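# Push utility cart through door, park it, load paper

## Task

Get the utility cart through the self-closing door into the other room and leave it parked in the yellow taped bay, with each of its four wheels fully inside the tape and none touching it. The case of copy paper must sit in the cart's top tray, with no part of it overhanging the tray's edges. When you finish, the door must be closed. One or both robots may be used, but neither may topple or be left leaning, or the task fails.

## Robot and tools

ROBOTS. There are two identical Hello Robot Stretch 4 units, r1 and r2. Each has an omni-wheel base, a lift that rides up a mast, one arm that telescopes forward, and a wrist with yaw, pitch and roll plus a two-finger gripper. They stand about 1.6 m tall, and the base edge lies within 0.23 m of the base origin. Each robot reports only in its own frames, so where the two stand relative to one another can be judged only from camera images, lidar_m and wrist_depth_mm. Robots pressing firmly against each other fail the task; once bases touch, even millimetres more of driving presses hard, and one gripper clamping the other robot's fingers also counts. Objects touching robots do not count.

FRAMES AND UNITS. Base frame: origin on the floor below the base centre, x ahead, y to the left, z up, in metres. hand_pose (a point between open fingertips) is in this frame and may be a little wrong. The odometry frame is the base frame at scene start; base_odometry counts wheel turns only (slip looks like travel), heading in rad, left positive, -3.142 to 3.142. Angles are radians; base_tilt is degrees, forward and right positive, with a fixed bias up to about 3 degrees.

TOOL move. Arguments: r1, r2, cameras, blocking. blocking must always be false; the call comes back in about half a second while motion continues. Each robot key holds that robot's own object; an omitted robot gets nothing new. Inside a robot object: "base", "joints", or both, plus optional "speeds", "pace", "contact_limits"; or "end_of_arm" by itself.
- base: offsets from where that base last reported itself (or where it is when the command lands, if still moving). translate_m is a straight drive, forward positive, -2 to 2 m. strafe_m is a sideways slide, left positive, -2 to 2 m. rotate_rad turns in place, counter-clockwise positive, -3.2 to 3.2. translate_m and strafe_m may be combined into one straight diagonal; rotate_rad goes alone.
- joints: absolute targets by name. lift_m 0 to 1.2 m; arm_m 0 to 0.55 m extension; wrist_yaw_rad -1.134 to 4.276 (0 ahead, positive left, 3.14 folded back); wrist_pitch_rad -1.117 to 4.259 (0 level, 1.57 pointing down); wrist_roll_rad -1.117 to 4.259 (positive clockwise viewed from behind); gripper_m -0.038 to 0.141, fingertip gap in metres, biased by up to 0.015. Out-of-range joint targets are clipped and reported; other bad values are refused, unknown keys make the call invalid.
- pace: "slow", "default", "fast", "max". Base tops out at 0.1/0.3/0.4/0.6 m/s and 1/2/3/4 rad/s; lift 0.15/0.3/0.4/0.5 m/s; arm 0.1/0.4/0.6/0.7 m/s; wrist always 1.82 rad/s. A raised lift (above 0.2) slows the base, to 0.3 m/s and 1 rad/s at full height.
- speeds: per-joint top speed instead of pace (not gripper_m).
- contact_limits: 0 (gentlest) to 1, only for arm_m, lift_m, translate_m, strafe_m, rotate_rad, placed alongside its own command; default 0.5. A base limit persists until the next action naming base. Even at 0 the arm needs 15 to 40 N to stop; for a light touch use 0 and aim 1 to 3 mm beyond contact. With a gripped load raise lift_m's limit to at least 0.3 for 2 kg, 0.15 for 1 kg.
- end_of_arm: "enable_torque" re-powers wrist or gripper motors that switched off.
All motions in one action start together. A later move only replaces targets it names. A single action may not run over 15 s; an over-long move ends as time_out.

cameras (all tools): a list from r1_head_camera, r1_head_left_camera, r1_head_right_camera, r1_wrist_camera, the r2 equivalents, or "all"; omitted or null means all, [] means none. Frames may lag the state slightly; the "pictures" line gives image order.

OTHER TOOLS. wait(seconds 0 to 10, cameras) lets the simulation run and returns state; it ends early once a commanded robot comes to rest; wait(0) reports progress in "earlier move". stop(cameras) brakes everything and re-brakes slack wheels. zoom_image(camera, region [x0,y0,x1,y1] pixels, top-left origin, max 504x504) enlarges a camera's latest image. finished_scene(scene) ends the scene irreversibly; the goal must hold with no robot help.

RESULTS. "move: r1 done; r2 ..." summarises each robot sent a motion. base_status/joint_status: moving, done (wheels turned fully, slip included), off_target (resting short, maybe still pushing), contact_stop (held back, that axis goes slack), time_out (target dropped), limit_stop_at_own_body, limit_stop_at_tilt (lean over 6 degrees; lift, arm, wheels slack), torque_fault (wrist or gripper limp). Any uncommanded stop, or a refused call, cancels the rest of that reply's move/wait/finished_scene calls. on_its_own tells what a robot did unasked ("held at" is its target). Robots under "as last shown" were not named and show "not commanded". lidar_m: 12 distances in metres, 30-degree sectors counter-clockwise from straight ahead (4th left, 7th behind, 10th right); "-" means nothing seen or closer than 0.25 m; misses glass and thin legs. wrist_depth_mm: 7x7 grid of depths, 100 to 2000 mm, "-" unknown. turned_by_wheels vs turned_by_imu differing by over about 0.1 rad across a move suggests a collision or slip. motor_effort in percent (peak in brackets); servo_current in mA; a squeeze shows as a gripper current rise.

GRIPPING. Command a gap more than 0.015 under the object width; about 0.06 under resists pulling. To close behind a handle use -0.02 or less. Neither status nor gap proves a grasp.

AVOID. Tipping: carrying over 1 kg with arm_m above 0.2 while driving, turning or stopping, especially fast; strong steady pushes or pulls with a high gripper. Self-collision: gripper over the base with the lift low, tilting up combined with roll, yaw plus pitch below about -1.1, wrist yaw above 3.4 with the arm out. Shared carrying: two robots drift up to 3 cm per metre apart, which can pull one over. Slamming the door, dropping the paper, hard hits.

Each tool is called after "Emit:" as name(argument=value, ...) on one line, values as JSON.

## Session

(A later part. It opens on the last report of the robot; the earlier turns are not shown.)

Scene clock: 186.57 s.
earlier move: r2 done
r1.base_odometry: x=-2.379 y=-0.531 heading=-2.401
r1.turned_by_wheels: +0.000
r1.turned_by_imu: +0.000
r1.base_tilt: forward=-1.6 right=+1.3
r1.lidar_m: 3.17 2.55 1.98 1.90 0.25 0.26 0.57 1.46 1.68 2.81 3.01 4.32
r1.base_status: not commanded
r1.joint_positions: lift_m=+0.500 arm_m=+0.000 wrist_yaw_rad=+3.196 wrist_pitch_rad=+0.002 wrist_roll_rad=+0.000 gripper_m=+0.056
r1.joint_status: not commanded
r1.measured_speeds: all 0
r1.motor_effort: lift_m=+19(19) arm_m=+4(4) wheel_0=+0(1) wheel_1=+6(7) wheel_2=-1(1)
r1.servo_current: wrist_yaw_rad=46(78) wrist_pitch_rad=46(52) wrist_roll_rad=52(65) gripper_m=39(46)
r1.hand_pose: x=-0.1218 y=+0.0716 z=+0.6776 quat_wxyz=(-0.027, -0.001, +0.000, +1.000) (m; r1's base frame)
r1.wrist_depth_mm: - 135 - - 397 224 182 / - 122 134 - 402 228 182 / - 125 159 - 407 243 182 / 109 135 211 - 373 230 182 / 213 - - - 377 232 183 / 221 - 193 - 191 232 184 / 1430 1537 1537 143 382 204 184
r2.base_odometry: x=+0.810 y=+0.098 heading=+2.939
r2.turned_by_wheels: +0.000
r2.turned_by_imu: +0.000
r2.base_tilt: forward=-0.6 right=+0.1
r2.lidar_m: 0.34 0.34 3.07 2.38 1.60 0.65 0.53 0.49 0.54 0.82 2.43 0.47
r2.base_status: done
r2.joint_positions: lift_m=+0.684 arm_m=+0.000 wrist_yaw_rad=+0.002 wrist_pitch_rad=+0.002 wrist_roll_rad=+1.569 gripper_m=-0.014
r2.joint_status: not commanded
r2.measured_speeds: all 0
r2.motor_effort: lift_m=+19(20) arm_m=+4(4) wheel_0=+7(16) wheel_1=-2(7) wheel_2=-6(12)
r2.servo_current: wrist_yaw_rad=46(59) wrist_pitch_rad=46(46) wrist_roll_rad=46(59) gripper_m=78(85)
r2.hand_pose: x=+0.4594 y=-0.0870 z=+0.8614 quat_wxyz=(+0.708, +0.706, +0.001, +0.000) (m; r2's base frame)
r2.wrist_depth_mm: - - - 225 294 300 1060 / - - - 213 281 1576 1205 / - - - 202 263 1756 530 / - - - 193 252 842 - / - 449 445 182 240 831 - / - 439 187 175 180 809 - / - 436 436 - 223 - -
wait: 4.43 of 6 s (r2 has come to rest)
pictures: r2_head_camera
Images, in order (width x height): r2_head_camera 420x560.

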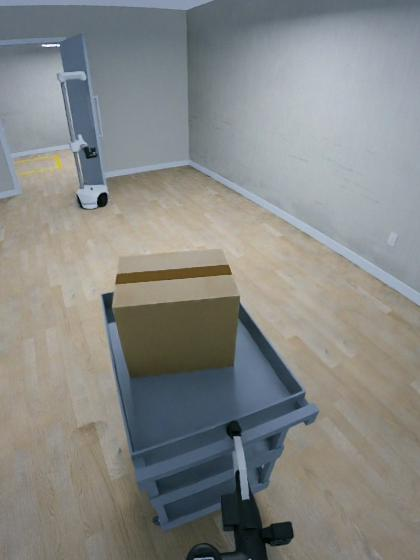

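Emit:
move(blocking=false, cameras=[], r2={"base":{"strafe_m":-0.36,"translate_m":0.16},"pace":"slow"})

Emit:
wait(seconds=6, cameras=["r2_head_camera"])

Scene clock: 215.30 s.
move: r2 moving
r1: as last shown
r1.lidar_m: 3.18 2.57 1.94 1.91 0.25 0.25 0.61 1.43 1.73 2.82 3.00 4.32
r1.motor_effort: lift_m=+19(19) arm_m=+4(4) wheel_0=+1(1) wheel_1=+6(7) wheel_2=-1(1)
r1.servo_current: wrist_yaw_rad=39(59) wrist_pitch_rad=46(52) wrist_roll_rad=52(52) gripper_m=39(46)
r1.wrist_depth_mm: - 134 - - 394 224 182 / - 122 135 - 402 227 182 / - 125 158 - 410 243 182 / 109 135 211 - 370 230 183 / 214 - - - 375 231 183 / 222 - 193 - 191 231 183 / 1397 1499 1537 143 377 205 184
r2.base_odometry: x=+0.807 y=+0.111 heading=+2.938
r2.turned_by_wheels: +0.000
r2.turned_by_imu: +0.000
r2.base_tilt: forward=-0.7 right=+0.0
r2.lidar_m: 0.36 0.32 3.11 2.39 1.59 0.69 0.53 0.50 0.54 0.80 2.42 0.46
r2.base_status: translate_m moving; strafe_m moving
r2.joint_positions: lift_m=+0.684 arm_m=+0.000 wrist_yaw_rad=+0.002 wrist_pitch_rad=+0.002 wrist_roll_rad=+1.569 gripper_m=-0.014
r2.joint_status: not commanded
r2.measured_speeds: translate_m=+0.020 strafe_m=-0.044 rotate_rad=-0.001 lift_m=+0.000 arm_m=+0.000 wrist_yaw_rad=+0.000 wrist_pitch_rad=+0.000 wrist_roll_rad=+0.000
r2.motor_effort: lift_m=+19(20) arm_m=+4(4) wheel_0=+12(14) wheel_1=-7(7) wheel_2=-7(9)
r2.servo_current: wrist_yaw_rad=52(59) wrist_pitch_rad=39(46) wrist_roll_rad=52(52) gripper_m=78(78)
r2.hand_pose: x=+0.4594 y=-0.0870 z=+0.8614 quat_wxyz=(+0.708, +0.706, +0.001, +0.000) (m; r2's base frame)
r2.wrist_depth_mm: - - - 229 298 1397 1060 / - - - 216 283 1464 1118 / - - - 204 265 1708 535 / - - - 194 253 820 - / - 449 445 183 241 842 - / - 439 186 175 181 788 - / - 433 433 - 224 - -
pictures: none
No camera images: "cameras" was empty.

Scene clock: 220.00 s.
earlier move: r2 done
r1.base_odometry: x=-2.379 y=-0.531 heading=-2.401
r1.turned_by_wheels: +0.000
r1.turned_by_imu: +0.000
r1.base_tilt: forward=-1.6 right=+1.3
r1.lidar_m: 3.18 2.56 1.95 1.91 0.25 0.25 0.58 1.45 1.73 2.82 3.00 4.28
r1.base_status: not commanded
r1.joint_positions: lift_m=+0.500 arm_m=+0.000 wrist_yaw_rad=+3.196 wrist_pitch_rad=+0.002 wrist_roll_rad=+0.000 gripper_m=+0.056
r1.joint_status: not commanded
r1.measured_speeds: all 0
r1.motor_effort: lift_m=+19(19) arm_m=+4(4) wheel_0=+0(1) wheel_1=+6(7) wheel_2=-1(1)
r1.servo_current: wrist_yaw_rad=39(65) wrist_pitch_rad=39(52) wrist_roll_rad=59(72) gripper_m=39(52)
r1.hand_pose: x=-0.1218 y=+0.0716 z=+0.6776 quat_wxyz=(-0.027, -0.001, +0.000, +1.000) (m; r1's base frame)
r1.wrist_depth_mm: - 135 - - 394 224 182 / - 122 134 - 399 226 182 / - 125 158 - 407 244 182 / 109 135 211 - 373 230 183 / 213 - - - 377 231 183 / 223 - 194 - 191 232 184 / 1397 1499 1499 143 382 205 183
r2.base_odometry: x=+0.726 y=+0.483 heading=+2.939
r2.turned_by_wheels: +0.001
r2.turned_by_imu: +0.002
r2.base_tilt: forward=-0.7 right=+0.1
r2.lidar_m: 0.25 0.25 3.54 2.78 1.53 0.68 0.50 0.50 0.51 0.78 2.04 0.48
r2.base_status: done
r2.joint_positions: lift_m=+0.684 arm_m=+0.000 wrist_yaw_rad=+0.005 wrist_pitch_rad=+0.002 wrist_roll_rad=+1.569 gripper_m=-0.014
r2.joint_status: not commanded
r2.measured_speeds: all 0
r2.motor_effort: lift_m=+19(20) arm_m=+4(4) wheel_0=+9(14) wheel_1=-4(7) wheel_2=-2(13)
r2.servo_current: wrist_yaw_rad=46(59) wrist_pitch_rad=39(46) wrist_roll_rad=39(59) gripper_m=78(85)
r2.hand_pose: x=+0.4597 y=-0.0859 z=+0.8614 quat_wxyz=(+0.708, +0.706, +0.003, +0.001) (m; r2's base frame)
r2.wrist_depth_mm: - - - - - 1708 1160 / - - - 336 - 1708 1182 / - - - 342 364 375 375 / - - - 228 309 1756 1255 / - - - 196 259 1808 512 / - - 189 165 182 676 - / - 410 404 - 210 - -
wait: 4.70 of 6 s (r2 has come to rest)
pictures: r2_head_camera
Images, in order (width x height): r2_head_camera 420x560.

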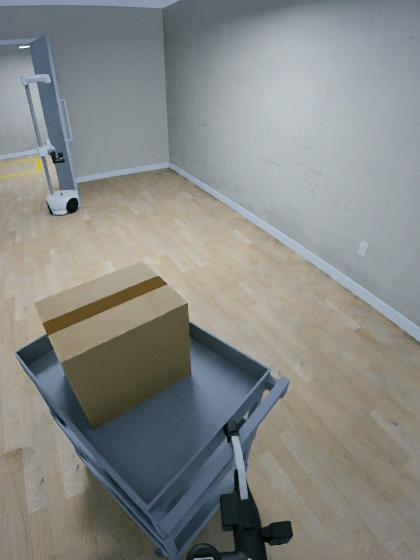

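Emit:
wait(seconds=0, cameras=["r2_head_camera","r2_head_left_camera"])

Scene clock: 239.37 s.
r1.base_odometry: x=-2.379 y=-0.531 heading=-2.401
r1.turned_by_wheels: +0.000
r1.turned_by_imu: +0.000
r1.base_tilt: forward=-1.6 right=+1.3
r1.lidar_m: 3.14 2.53 1.95 1.90 0.25 0.25 0.58 1.45 1.71 2.81 3.00 4.28
r1.base_status: not commanded
r1.joint_positions: lift_m=+0.500 arm_m=+0.000 wrist_yaw_rad=+3.196 wrist_pitch_rad=+0.002 wrist_roll_rad=+0.000 gripper_m=+0.056
r1.joint_status: not commanded
r1.measured_speeds: all 0
r1.motor_effort: lift_m=+19(19) arm_m=+4(4) wheel_0=+0(1) wheel_1=+6(7) wheel_2=-1(1)
r1.servo_current: wrist_yaw_rad=52(65) wrist_pitch_rad=33(52) wrist_roll_rad=52(72) gripper_m=39(52)
r1.hand_pose: x=-0.1218 y=+0.0716 z=+0.6776 quat_wxyz=(-0.027, -0.001, +0.000, +1.000) (m; r1's base frame)
r1.wrist_depth_mm: - 135 - - 397 225 182 / - 122 135 - 402 227 182 / - 125 159 - 410 244 182 / 109 135 211 - 373 230 183 / 213 - - - 377 232 183 / 223 - 193 - 191 230 183 / 1397 1537 1499 143 379 204 183
r2.base_odometry: x=+0.726 y=+0.483 heading=+2.939
r2.turned_by_wheels: +0.000
r2.turned_by_imu: +0.000
r2.base_tilt: forward=-0.7 right=+0.0
r2.lidar_m: 0.25 0.25 3.59 2.77 1.53 0.67 0.51 0.49 0.53 0.79 2.05 0.51
r2.base_status: done
r2.joint_positions: lift_m=+0.684 arm_m=+0.000 wrist_yaw_rad=+0.005 wrist_pitch_rad=+0.002 wrist_roll_rad=+1.569 gripper_m=-0.014
r2.joint_status: not commanded
r2.measured_speeds: all 0
r2.motor_effort: lift_m=+19(20) arm_m=+4(4) wheel_0=+9(14) wheel_1=-3(7) wheel_2=-2(13)
r2.servo_current: wrist_yaw_rad=46(59) wrist_pitch_rad=39(46) wrist_roll_rad=39(59) gripper_m=78(85)
r2.hand_pose: x=+0.4597 y=-0.0859 z=+0.8614 quat_wxyz=(+0.708, +0.706, +0.003, +0.001) (m; r2's base frame)
r2.wrist_depth_mm: - - - - - 1661 1160 / - - - 334 - 1618 1182 / - - - 343 366 375 373 / - - - 229 307 1756 1255 / - - - 196 260 1808 512 / - - 189 164 182 676 - / - 413 404 - 209 - -
pictures: r2_head_camera, r2_head_left_camera
Images, in order (width x height): r2_head_camera 420x560, r2_head_left_camera 420x672.

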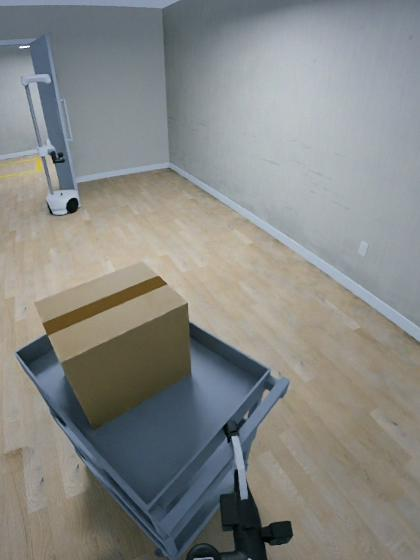

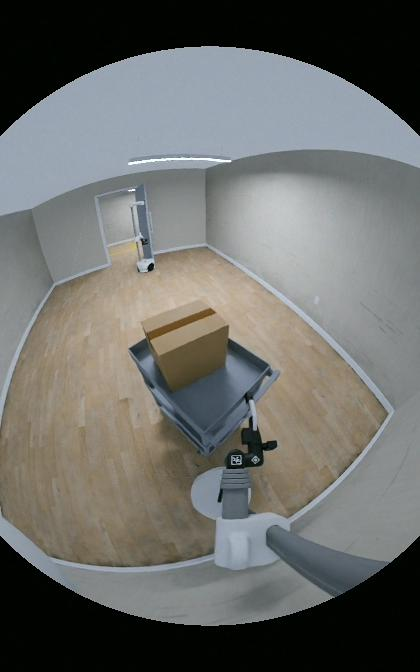

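Emit:
move(blocking=false, r2={"base":{"rotate_rad":0.4},"pace":"slow"}, cameras=[])

Emit:
wait(seconds=5, cameras=[])

Emit:
move(blocking=false, r2={"base":{"strafe_m":-0.172,"translate_m":-0.03},"pace":"slow"}, cameras=[])

Emit:
wait(seconds=5, cameras=["r2_head_camera","r2_head_left_camera"])

Scene clock: 249.50 s.
move: r2 moving
r1: as last shown
r1.lidar_m: 3.17 2.53 1.96 1.91 0.25 0.25 0.59 1.47 1.70 2.83 2.98 4.31
r1.servo_current: wrist_yaw_rad=52(65) wrist_pitch_rad=39(52) wrist_roll_rad=39(52) gripper_m=46(46)
r1.wrist_depth_mm: - 134 - - 397 224 181 / - 122 134 - 402 227 182 / - 125 159 - 410 244 182 / 109 135 211 - 375 231 183 / 213 - - - 375 231 183 / 222 - 193 - 191 232 183 / 1430 1537 1499 143 382 204 184
r2.base_odometry: x=+0.726 y=+0.483 heading=+3.062
r2.turned_by_wheels: +0.123
r2.turned_by_imu: +0.118
r2.base_tilt: forward=-0.7 right=+0.2
r2.lidar_m: 0.25 0.29 3.25 2.71 1.18 0.61 0.50 0.48 0.56 0.91 2.04 0.51
r2.base_status: rotate_rad moving
r2.joint_positions: lift_m=+0.684 arm_m=+0.000 wrist_yaw_rad=-0.019 wrist_pitch_rad=+0.002 wrist_roll_rad=+1.569 gripper_m=-0.014
r2.joint_status: not commanded
r2.measured_speeds: translate_m=+0.001 strafe_m=+0.000 rotate_rad=+0.481 lift_m=+0.000 arm_m=+0.000 wrist_yaw_rad=-0.077 wrist_pitch_rad=+0.000 wrist_roll_rad=+0.000
r2.motor_effort: lift_m=+19(20) arm_m=+4(4) wheel_0=-13(14) wheel_1=-9(9) wheel_2=-21(21)
r2.servo_current: wrist_yaw_rad=124(124) wrist_pitch_rad=39(46) wrist_roll_rad=59(59) gripper_m=72(85)
r2.hand_pose: x=+0.4576 y=-0.0928 z=+0.8614 quat_wxyz=(+0.708, +0.706, -0.006, -0.007) (m; r2's base frame)
r2.wrist_depth_mm: - - - - - 1661 1160 / - - - 324 - 1756 1160 / - - - 252 353 364 362 / - - - 208 291 1756 500 / - - - 182 250 1756 530 / - - 189 158 181 699 - / - 404 402 - 204 - -
pictures: none
No camera images: "cameras" was empty.

Scene clock: 250.57 s.
earlier move: r2 done
r1.base_odometry: x=-2.379 y=-0.531 heading=-2.401
r1.turned_by_wheels: +0.000
r1.turned_by_imu: +0.000
r1.base_tilt: forward=-1.6 right=+1.2
r1.lidar_m: 3.09 2.59 1.94 1.90 0.25 0.25 0.58 1.45 1.71 2.80 3.01 4.34
r1.base_status: not commanded
r1.joint_positions: lift_m=+0.500 arm_m=+0.000 wrist_yaw_rad=+3.196 wrist_pitch_rad=+0.002 wrist_roll_rad=+0.000 gripper_m=+0.056
r1.joint_status: not commanded
r1.measured_speeds: all 0
r1.motor_effort: lift_m=+19(19) arm_m=+4(4) wheel_0=+0(1) wheel_1=+6(7) wheel_2=-1(1)
r1.servo_current: wrist_yaw_rad=39(72) wrist_pitch_rad=39(52) wrist_roll_rad=52(72) gripper_m=39(46)
r1.hand_pose: x=-0.1218 y=+0.0716 z=+0.6776 quat_wxyz=(-0.027, -0.001, +0.000, +1.000) (m; r1's base frame)
r1.wrist_depth_mm: - 134 - - 394 225 182 / - 122 135 - 402 227 182 / - 125 159 - 407 244 182 / 109 135 211 - 375 230 183 / 213 - - - 377 232 183 / 222 - 193 - 191 231 183 / 1397 1499 1576 143 379 205 184
r2.base_odometry: x=+0.726 y=+0.483 heading=-2.945
r2.turned_by_wheels: +0.276
r2.turned_by_imu: +0.221
r2.base_tilt: forward=-0.6 right=+0.1
r2.lidar_m: 0.33 0.33 2.91 2.71 0.79 0.56 0.49 0.51 0.67 1.45 2.08 0.46
r2.base_status: done
r2.joint_positions: lift_m=+0.684 arm_m=+0.000 wrist_yaw_rad=-0.003 wrist_pitch_rad=+0.002 wrist_roll_rad=+1.569 gripper_m=-0.014
r2.joint_status: not commanded
r2.measured_speeds: all 0
r2.motor_effort: lift_m=+20(20) arm_m=-3(4) wheel_0=-5(20) wheel_1=-4(11) wheel_2=-4(27)
r2.servo_current: wrist_yaw_rad=46(156) wrist_pitch_rad=46(46) wrist_roll_rad=46(59) gripper_m=72(85)
r2.hand_pose: x=+0.4590 y=-0.0884 z=+0.8614 quat_wxyz=(+0.708, +0.706, +0.000, -0.002) (m; r2's base frame)
r2.wrist_depth_mm: - - - 254 - 1537 1160 / - - - 228 304 324 324 / - - - 212 279 1708 504 / - - - 198 258 1708 - / - - 449 187 244 842 - / - 442 187 176 180 - - / - 430 427 - 220 - -
wait: 1.07 of 5 s (r2 has come to rest)
pictures: none
No camera images: "cameras" was empty.

Scene clock: 251.07 s.
move: r2 moving
r1: as last shown
r1.base_tilt: forward=-1.6 right=+1.3
r1.lidar_m: 3.08 2.55 1.96 1.90 0.25 0.26 0.60 1.47 1.71 2.82 3.02 4.29
r1.motor_effort: lift_m=+19(19) arm_m=+4(4) wheel_0=+1(1) wheel_1=+6(6) wheel_2=-1(1)
r1.servo_current: wrist_yaw_rad=33(59) wrist_pitch_rad=39(46) wrist_roll_rad=33(59) gripper_m=39(46)
r1.wrist_depth_mm: - 134 - - 394 224 182 / - 122 135 - 404 228 182 / - 125 158 - 407 243 182 / 109 135 212 - 373 230 183 / 213 - - - 375 231 183 / 224 - 194 - 191 233 183 / 1397 1464 1499 143 377 204 183
r2.base_odometry: x=+0.726 y=+0.496 heading=-2.944
r2.turned_by_wheels: +0.001
r2.turned_by_imu: +0.001
r2.base_tilt: forward=-0.6 right=+0.1
r2.lidar_m: 0.33 0.32 2.89 2.70 0.82 0.51 0.48 0.51 0.64 1.46 2.06 0.44
r2.base_status: translate_m moving; strafe_m moving
r2.joint_positions: lift_m=+0.684 arm_m=+0.000 wrist_yaw_rad=+0.001 wrist_pitch_rad=+0.002 wrist_roll_rad=+1.569 gripper_m=-0.014
r2.joint_status: not commanded
r2.measured_speeds: translate_m=-0.009 strafe_m=-0.052 rotate_rad=+0.004 lift_m=+0.000 arm_m=+0.000 wrist_yaw_rad=+0.030 wrist_pitch_rad=+0.000 wrist_roll_rad=+0.000
r2.motor_effort: lift_m=+19(20) arm_m=-4(4) wheel_0=+7(9) wheel_1=-9(10) wheel_2=+10(10)
r2.servo_current: wrist_yaw_rad=39(52) wrist_pitch_rad=46(46) wrist_roll_rad=39(59) gripper_m=72(78)
r2.hand_pose: x=+0.4594 y=-0.0871 z=+0.8614 quat_wxyz=(+0.708, +0.706, +0.001, +0.000) (m; r2's base frame)
r2.wrist_depth_mm: - - - 251 - 1576 1138 / - - - 225 301 324 322 / - - - 211 278 1708 508 / - - - 198 257 1708 - / - - 449 187 243 854 - / - 436 186 175 181 - - / - 430 427 - 221 - -
pictures: none
No camera images: "cameras" was empty.

Scene clock: 253.53 s.
earlier move: r2 done
r1.base_odometry: x=-2.379 y=-0.531 heading=-2.401
r1.turned_by_wheels: +0.000
r1.turned_by_imu: +0.000
r1.base_tilt: forward=-1.6 right=+1.3
r1.lidar_m: 3.15 2.54 1.96 1.90 0.25 0.25 0.57 1.43 1.71 2.83 3.01 4.29
r1.base_status: not commanded
r1.joint_positions: lift_m=+0.500 arm_m=+0.000 wrist_yaw_rad=+3.196 wrist_pitch_rad=+0.002 wrist_roll_rad=+0.000 gripper_m=+0.056
r1.joint_status: not commanded
r1.measured_speeds: all 0
r1.motor_effort: lift_m=+19(19) arm_m=+4(4) wheel_0=+1(1) wheel_1=+6(7) wheel_2=-1(1)
r1.servo_current: wrist_yaw_rad=52(65) wrist_pitch_rad=39(52) wrist_roll_rad=46(65) gripper_m=46(46)
r1.hand_pose: x=-0.1218 y=+0.0716 z=+0.6776 quat_wxyz=(-0.027, -0.001, +0.000, +1.000) (m; r1's base frame)
r1.wrist_depth_mm: - 134 - - 394 225 182 / - 122 134 - 402 227 183 / - 125 159 - 407 244 182 / 109 135 212 - 375 231 183 / 213 - - - 375 231 183 / 223 - 194 - 191 232 183 / 1366 1499 1576 143 379 204 184
r2.base_odometry: x=+0.722 y=+0.657 heading=-2.944
r2.turned_by_wheels: +0.000
r2.turned_by_imu: +0.002
r2.base_tilt: forward=-0.7 right=+0.1
r2.lidar_m: 0.30 0.29 3.09 2.88 0.73 0.47 0.45 0.46 0.57 1.34 1.88 0.48
r2.base_status: done
r2.joint_positions: lift_m=+0.684 arm_m=+0.000 wrist_yaw_rad=+0.011 wrist_pitch_rad=+0.002 wrist_roll_rad=+1.569 gripper_m=-0.014
r2.joint_status: not commanded
r2.measured_speeds: all 0
r2.motor_effort: lift_m=+20(20) arm_m=-4(4) wheel_0=+7(18) wheel_1=-5(10) wheel_2=+11(15)
r2.servo_current: wrist_yaw_rad=65(78) wrist_pitch_rad=39(46) wrist_roll_rad=39(59) gripper_m=72(78)
r2.hand_pose: x=+0.4602 y=-0.0844 z=+0.8614 quat_wxyz=(+0.708, +0.706, +0.005, +0.003) (m; r2's base frame)
r2.wrist_depth_mm: - - - 290 - 1661 1182 / - - - 309 336 343 1078 / - - - 232 306 1618 1205 / - - - 210 273 1708 525 / - - - 189 250 768 - / - 442 186 174 181 - - / - 418 407 - 216 - -
wait: 2.47 of 5 s (r2 has come to rest)
pictures: r2_head_camera, r2_head_left_camera
Images, in order (width x height): r2_head_camera 420x560, r2_head_left_camera 420x672.

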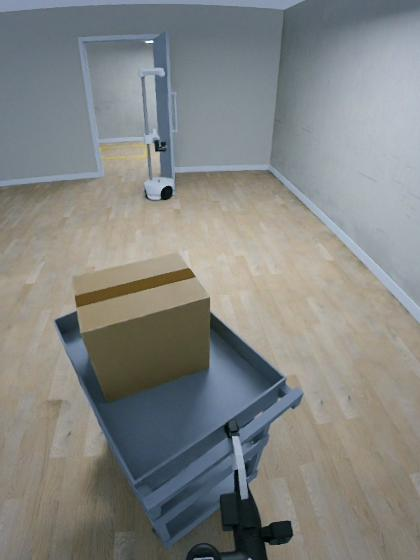

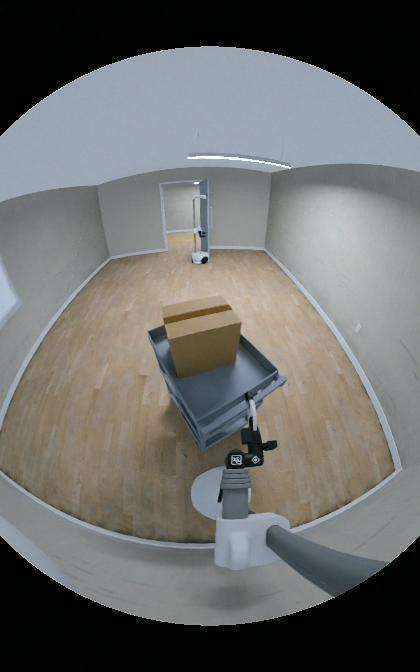

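Emit:
move(blocking=false, r2={"base":{"translate_m":0.4,"strafe_m":0.28},"pace":"slow"}, cameras=[])

Emit:
wait(seconds=8, cameras=["r2_head_camera"])

Scene clock: 289.17 s.
move: r2 moving
r1: as last shown
r1.lidar_m: 3.14 2.56 1.94 1.92 0.25 0.25 0.59 1.46 1.72 2.83 3.01 4.31
r1.servo_current: wrist_yaw_rad=46(65) wrist_pitch_rad=46(46) wrist_roll_rad=52(65) gripper_m=46(46)
r1.wrist_depth_mm: - 135 - - 397 224 181 / - 122 135 - 402 227 182 / - 125 159 - 410 244 182 / 109 135 211 - 375 231 183 / 213 - - - 377 232 183 / 221 - 193 - 191 232 182 / 1430 1537 1537 143 379 205 184
r2.base_odometry: x=+0.713 y=+0.647 heading=-2.945
r2.turned_by_wheels: -0.001
r2.turned_by_imu: +0.000
r2.base_tilt: forward=-0.7 right=+0.1
r2.lidar_m: 0.32 0.27 3.08 2.87 0.77 0.50 0.46 0.46 0.60 1.38 1.92 0.48
r2.base_status: translate_m moving; strafe_m moving
r2.joint_positions: lift_m=+0.684 arm_m=+0.000 wrist_yaw_rad=+0.001 wrist_pitch_rad=+0.002 wrist_roll_rad=+1.569 gripper_m=-0.014
r2.joint_status: not commanded
r2.measured_speeds: translate_m=+0.044 strafe_m=+0.030 rotate_rad=-0.007 lift_m=+0.000 arm_m=+0.000 wrist_yaw_rad=-0.036 wrist_pitch_rad=+0.000 wrist_roll_rad=+0.000
r2.motor_effort: lift_m=+20(20) arm_m=-4(4) wheel_0=-4(7) wheel_1=+8(9) wheel_2=-13(13)
r2.servo_current: wrist_yaw_rad=52(78) wrist_pitch_rad=46(46) wrist_roll_rad=52(72) gripper_m=65(72)
r2.hand_pose: x=+0.4594 y=-0.0872 z=+0.8614 quat_wxyz=(+0.708, +0.706, +0.001, -0.001) (m; r2's base frame)
r2.wrist_depth_mm: - - - - - 1661 1182 / - - - 309 343 1464 1098 / - - - 237 322 1618 1205 / - - - 212 276 1708 504 / - - - 188 249 1756 - / - 439 185 172 181 - - / - 415 410 - 213 - -
pictures: none
No camera images: "cameras" was empty.

Scene clock: 294.73 s.
earlier move: r2 done
r1.base_odometry: x=-2.379 y=-0.531 heading=-2.401
r1.turned_by_wheels: +0.000
r1.turned_by_imu: +0.000
r1.base_tilt: forward=-1.6 right=+1.3
r1.lidar_m: 2.73 2.55 1.96 1.90 0.25 0.25 0.57 1.46 1.68 2.82 3.04 4.29
r1.base_status: not commanded
r1.joint_positions: lift_m=+0.500 arm_m=+0.000 wrist_yaw_rad=+3.196 wrist_pitch_rad=+0.002 wrist_roll_rad=+0.000 gripper_m=+0.056
r1.joint_status: not commanded
r1.measured_speeds: all 0
r1.motor_effort: lift_m=+19(19) arm_m=+4(4) wheel_0=+1(2) wheel_1=+6(7) wheel_2=-1(1)
r1.servo_current: wrist_yaw_rad=52(72) wrist_pitch_rad=46(52) wrist_roll_rad=46(65) gripper_m=39(52)
r1.hand_pose: x=-0.1218 y=+0.0716 z=+0.6776 quat_wxyz=(-0.027, -0.001, +0.000, +1.000) (m; r1's base frame)
r1.wrist_depth_mm: - 134 - - 392 224 182 / - 122 135 - 402 228 182 / - 125 159 - 404 243 182 / 109 135 211 - 375 230 183 / 213 - - - 377 232 182 / 222 - 194 - 191 231 183 / 1397 1537 1537 143 379 204 184
r2.base_odometry: x=+0.384 y=+0.305 heading=-2.945
r2.turned_by_wheels: +0.000
r2.turned_by_imu: -0.003
r2.base_tilt: forward=-0.7 right=+0.1
r2.lidar_m: 0.31 0.29 2.82 2.64 1.43 0.94 0.87 0.89 1.16 2.10 2.14 0.46
r2.base_status: done
r2.joint_positions: lift_m=+0.684 arm_m=+0.000 wrist_yaw_rad=-0.011 wrist_pitch_rad=+0.002 wrist_roll_rad=+1.569 gripper_m=-0.014
r2.joint_status: not commanded
r2.measured_speeds: all 0
r2.motor_effort: lift_m=+19(20) arm_m=-4(4) wheel_0=-8(15) wheel_1=+3(9) wheel_2=-9(18)
r2.servo_current: wrist_yaw_rad=65(85) wrist_pitch_rad=39(52) wrist_roll_rad=39(72) gripper_m=65(78)
r2.hand_pose: x=+0.4583 y=-0.0907 z=+0.8614 quat_wxyz=(+0.708, +0.706, -0.003, -0.005) (m; r2's base frame)
r2.wrist_depth_mm: - - - 270 - 1708 1182 / - - - 242 320 334 332 / - - - 221 291 1708 1182 / - - - 203 264 1708 - / - - 452 187 245 809 - / - 439 189 172 182 - - / - 418 413 - 215 - -
wait: 5.57 of 8 s (r2 has come to rest)
pictures: r2_head_camera
Images, in order (width x height): r2_head_camera 420x560.

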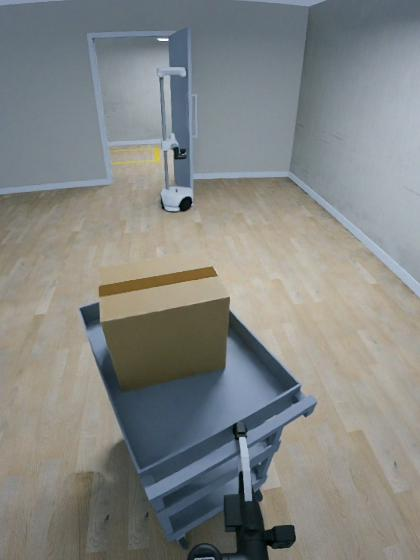

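Emit:
move(blocking=false, r2={"base":{"translate_m":0.4,"strafe_m":0.23},"pace":"slow"}, cameras=[])

Emit:
wait(seconds=8, cameras=["r2_head_camera"])

Scene clock: 302.07 s.
move: r2 moving
r1: as last shown
r1.lidar_m: 2.71 2.56 1.94 1.90 0.25 0.25 0.59 1.47 1.72 2.80 3.01 4.30
r1.motor_effort: lift_m=+19(19) arm_m=+4(4) wheel_0=+0(1) wheel_1=+6(7) wheel_2=-1(1)
r1.servo_current: wrist_yaw_rad=52(59) wrist_pitch_rad=39(46) wrist_roll_rad=39(52) gripper_m=39(46)
r1.wrist_depth_mm: - 135 - - 394 224 182 / - 122 135 - 399 227 182 / - 125 158 - 410 242 182 / 109 135 211 - 373 231 183 / 213 - - - 377 231 182 / 222 - 193 - 191 230 183 / 1430 1537 1499 143 375 204 184
r2.base_odometry: x=+0.373 y=+0.295 heading=-2.946
r2.turned_by_wheels: -0.001
r2.turned_by_imu: +0.000
r2.base_tilt: forward=-0.7 right=+0.0
r2.lidar_m: 0.33 0.29 2.79 2.64 1.47 0.96 0.89 0.92 1.15 2.10 2.14 0.46
r2.base_status: translate_m moving; strafe_m moving
r2.joint_positions: lift_m=+0.684 arm_m=+0.000 wrist_yaw_rad=-0.011 wrist_pitch_rad=+0.002 wrist_roll_rad=+1.569 gripper_m=-0.014
r2.joint_status: not commanded
r2.measured_speeds: translate_m=+0.049 strafe_m=+0.028 rotate_rad=-0.001 lift_m=+0.000 arm_m=+0.000 wrist_yaw_rad=+0.000 wrist_pitch_rad=+0.000 wrist_roll_rad=+0.000
r2.motor_effort: lift_m=+19(20) arm_m=-3(4) wheel_0=-2(9) wheel_1=+8(8) wheel_2=-14(16)
r2.servo_current: wrist_yaw_rad=78(78) wrist_pitch_rad=39(46) wrist_roll_rad=46(52) gripper_m=72(78)
r2.hand_pose: x=+0.4583 y=-0.0907 z=+0.8614 quat_wxyz=(+0.708, +0.706, -0.003, -0.005) (m; r2's base frame)
r2.wrist_depth_mm: - - - 270 - 1661 1182 / - - - 243 322 332 332 / - - - 220 290 1708 1182 / - - - 203 263 1708 - / - - 449 188 244 798 - / - 439 188 172 181 - - / - 418 415 - 215 - -
pictures: none
No camera images: "cameras" was empty.

Scene clock: 307.33 s.
earlier move: r2 done
r1.base_odometry: x=-2.379 y=-0.531 heading=-2.401
r1.turned_by_wheels: +0.000
r1.turned_by_imu: +0.000
r1.base_tilt: forward=-1.6 right=+1.3
r1.lidar_m: 2.31 2.59 1.95 1.90 0.25 0.25 0.60 1.42 1.72 2.82 3.00 2.43
r1.base_status: not commanded
r1.joint_positions: lift_m=+0.500 arm_m=+0.000 wrist_yaw_rad=+3.196 wrist_pitch_rad=+0.002 wrist_roll_rad=+0.000 gripper_m=+0.056
r1.joint_status: not commanded
r1.measured_speeds: all 0
r1.motor_effort: lift_m=+19(19) arm_m=+4(4) wheel_0=+0(1) wheel_1=+6(7) wheel_2=-1(1)
r1.servo_current: wrist_yaw_rad=46(78) wrist_pitch_rad=39(52) wrist_roll_rad=39(65) gripper_m=46(46)
r1.hand_pose: x=-0.1218 y=+0.0716 z=+0.6776 quat_wxyz=(-0.027, -0.001, +0.000, +1.000) (m; r1's base frame)
r1.wrist_depth_mm: - 134 - - 392 224 182 / - 122 134 - 402 227 182 / - 125 159 - 404 243 183 / 109 135 211 - 375 231 183 / 213 - - - 377 232 183 / 223 - 193 - 191 230 182 / 1397 1537 1537 143 377 206 184
r2.base_odometry: x=+0.037 y=+0.001 heading=-2.945
r2.turned_by_wheels: +0.001
r2.turned_by_imu: +0.002
r2.base_tilt: forward=-0.7 right=+0.0
r2.lidar_m: 0.35 0.34 2.62 2.43 2.06 1.41 1.29 1.33 1.70 2.28 2.34 0.45
r2.base_status: done
r2.joint_positions: lift_m=+0.684 arm_m=+0.000 wrist_yaw_rad=-0.004 wrist_pitch_rad=+0.002 wrist_roll_rad=+1.569 gripper_m=-0.014
r2.joint_status: not commanded
r2.measured_speeds: all 0
r2.motor_effort: lift_m=+19(20) arm_m=-4(4) wheel_0=+6(10) wheel_1=+5(9) wheel_2=-6(16)
r2.servo_current: wrist_yaw_rad=52(85) wrist_pitch_rad=39(52) wrist_roll_rad=52(59) gripper_m=65(78)
r2.hand_pose: x=+0.4590 y=-0.0885 z=+0.8614 quat_wxyz=(+0.708, +0.706, +0.000, -0.002) (m; r2's base frame)
r2.wrist_depth_mm: - - - 247 - 1537 1098 / - - - 220 290 320 320 / - - - 208 273 1756 508 / - - - 196 254 1756 - / - - 445 186 242 831 - / - 436 186 176 181 - - / - 430 427 - 220 - -
wait: 5.27 of 8 s (r2 has come to rest)
pictures: r2_head_camera
Images, in order (width x height): r2_head_camera 420x560.

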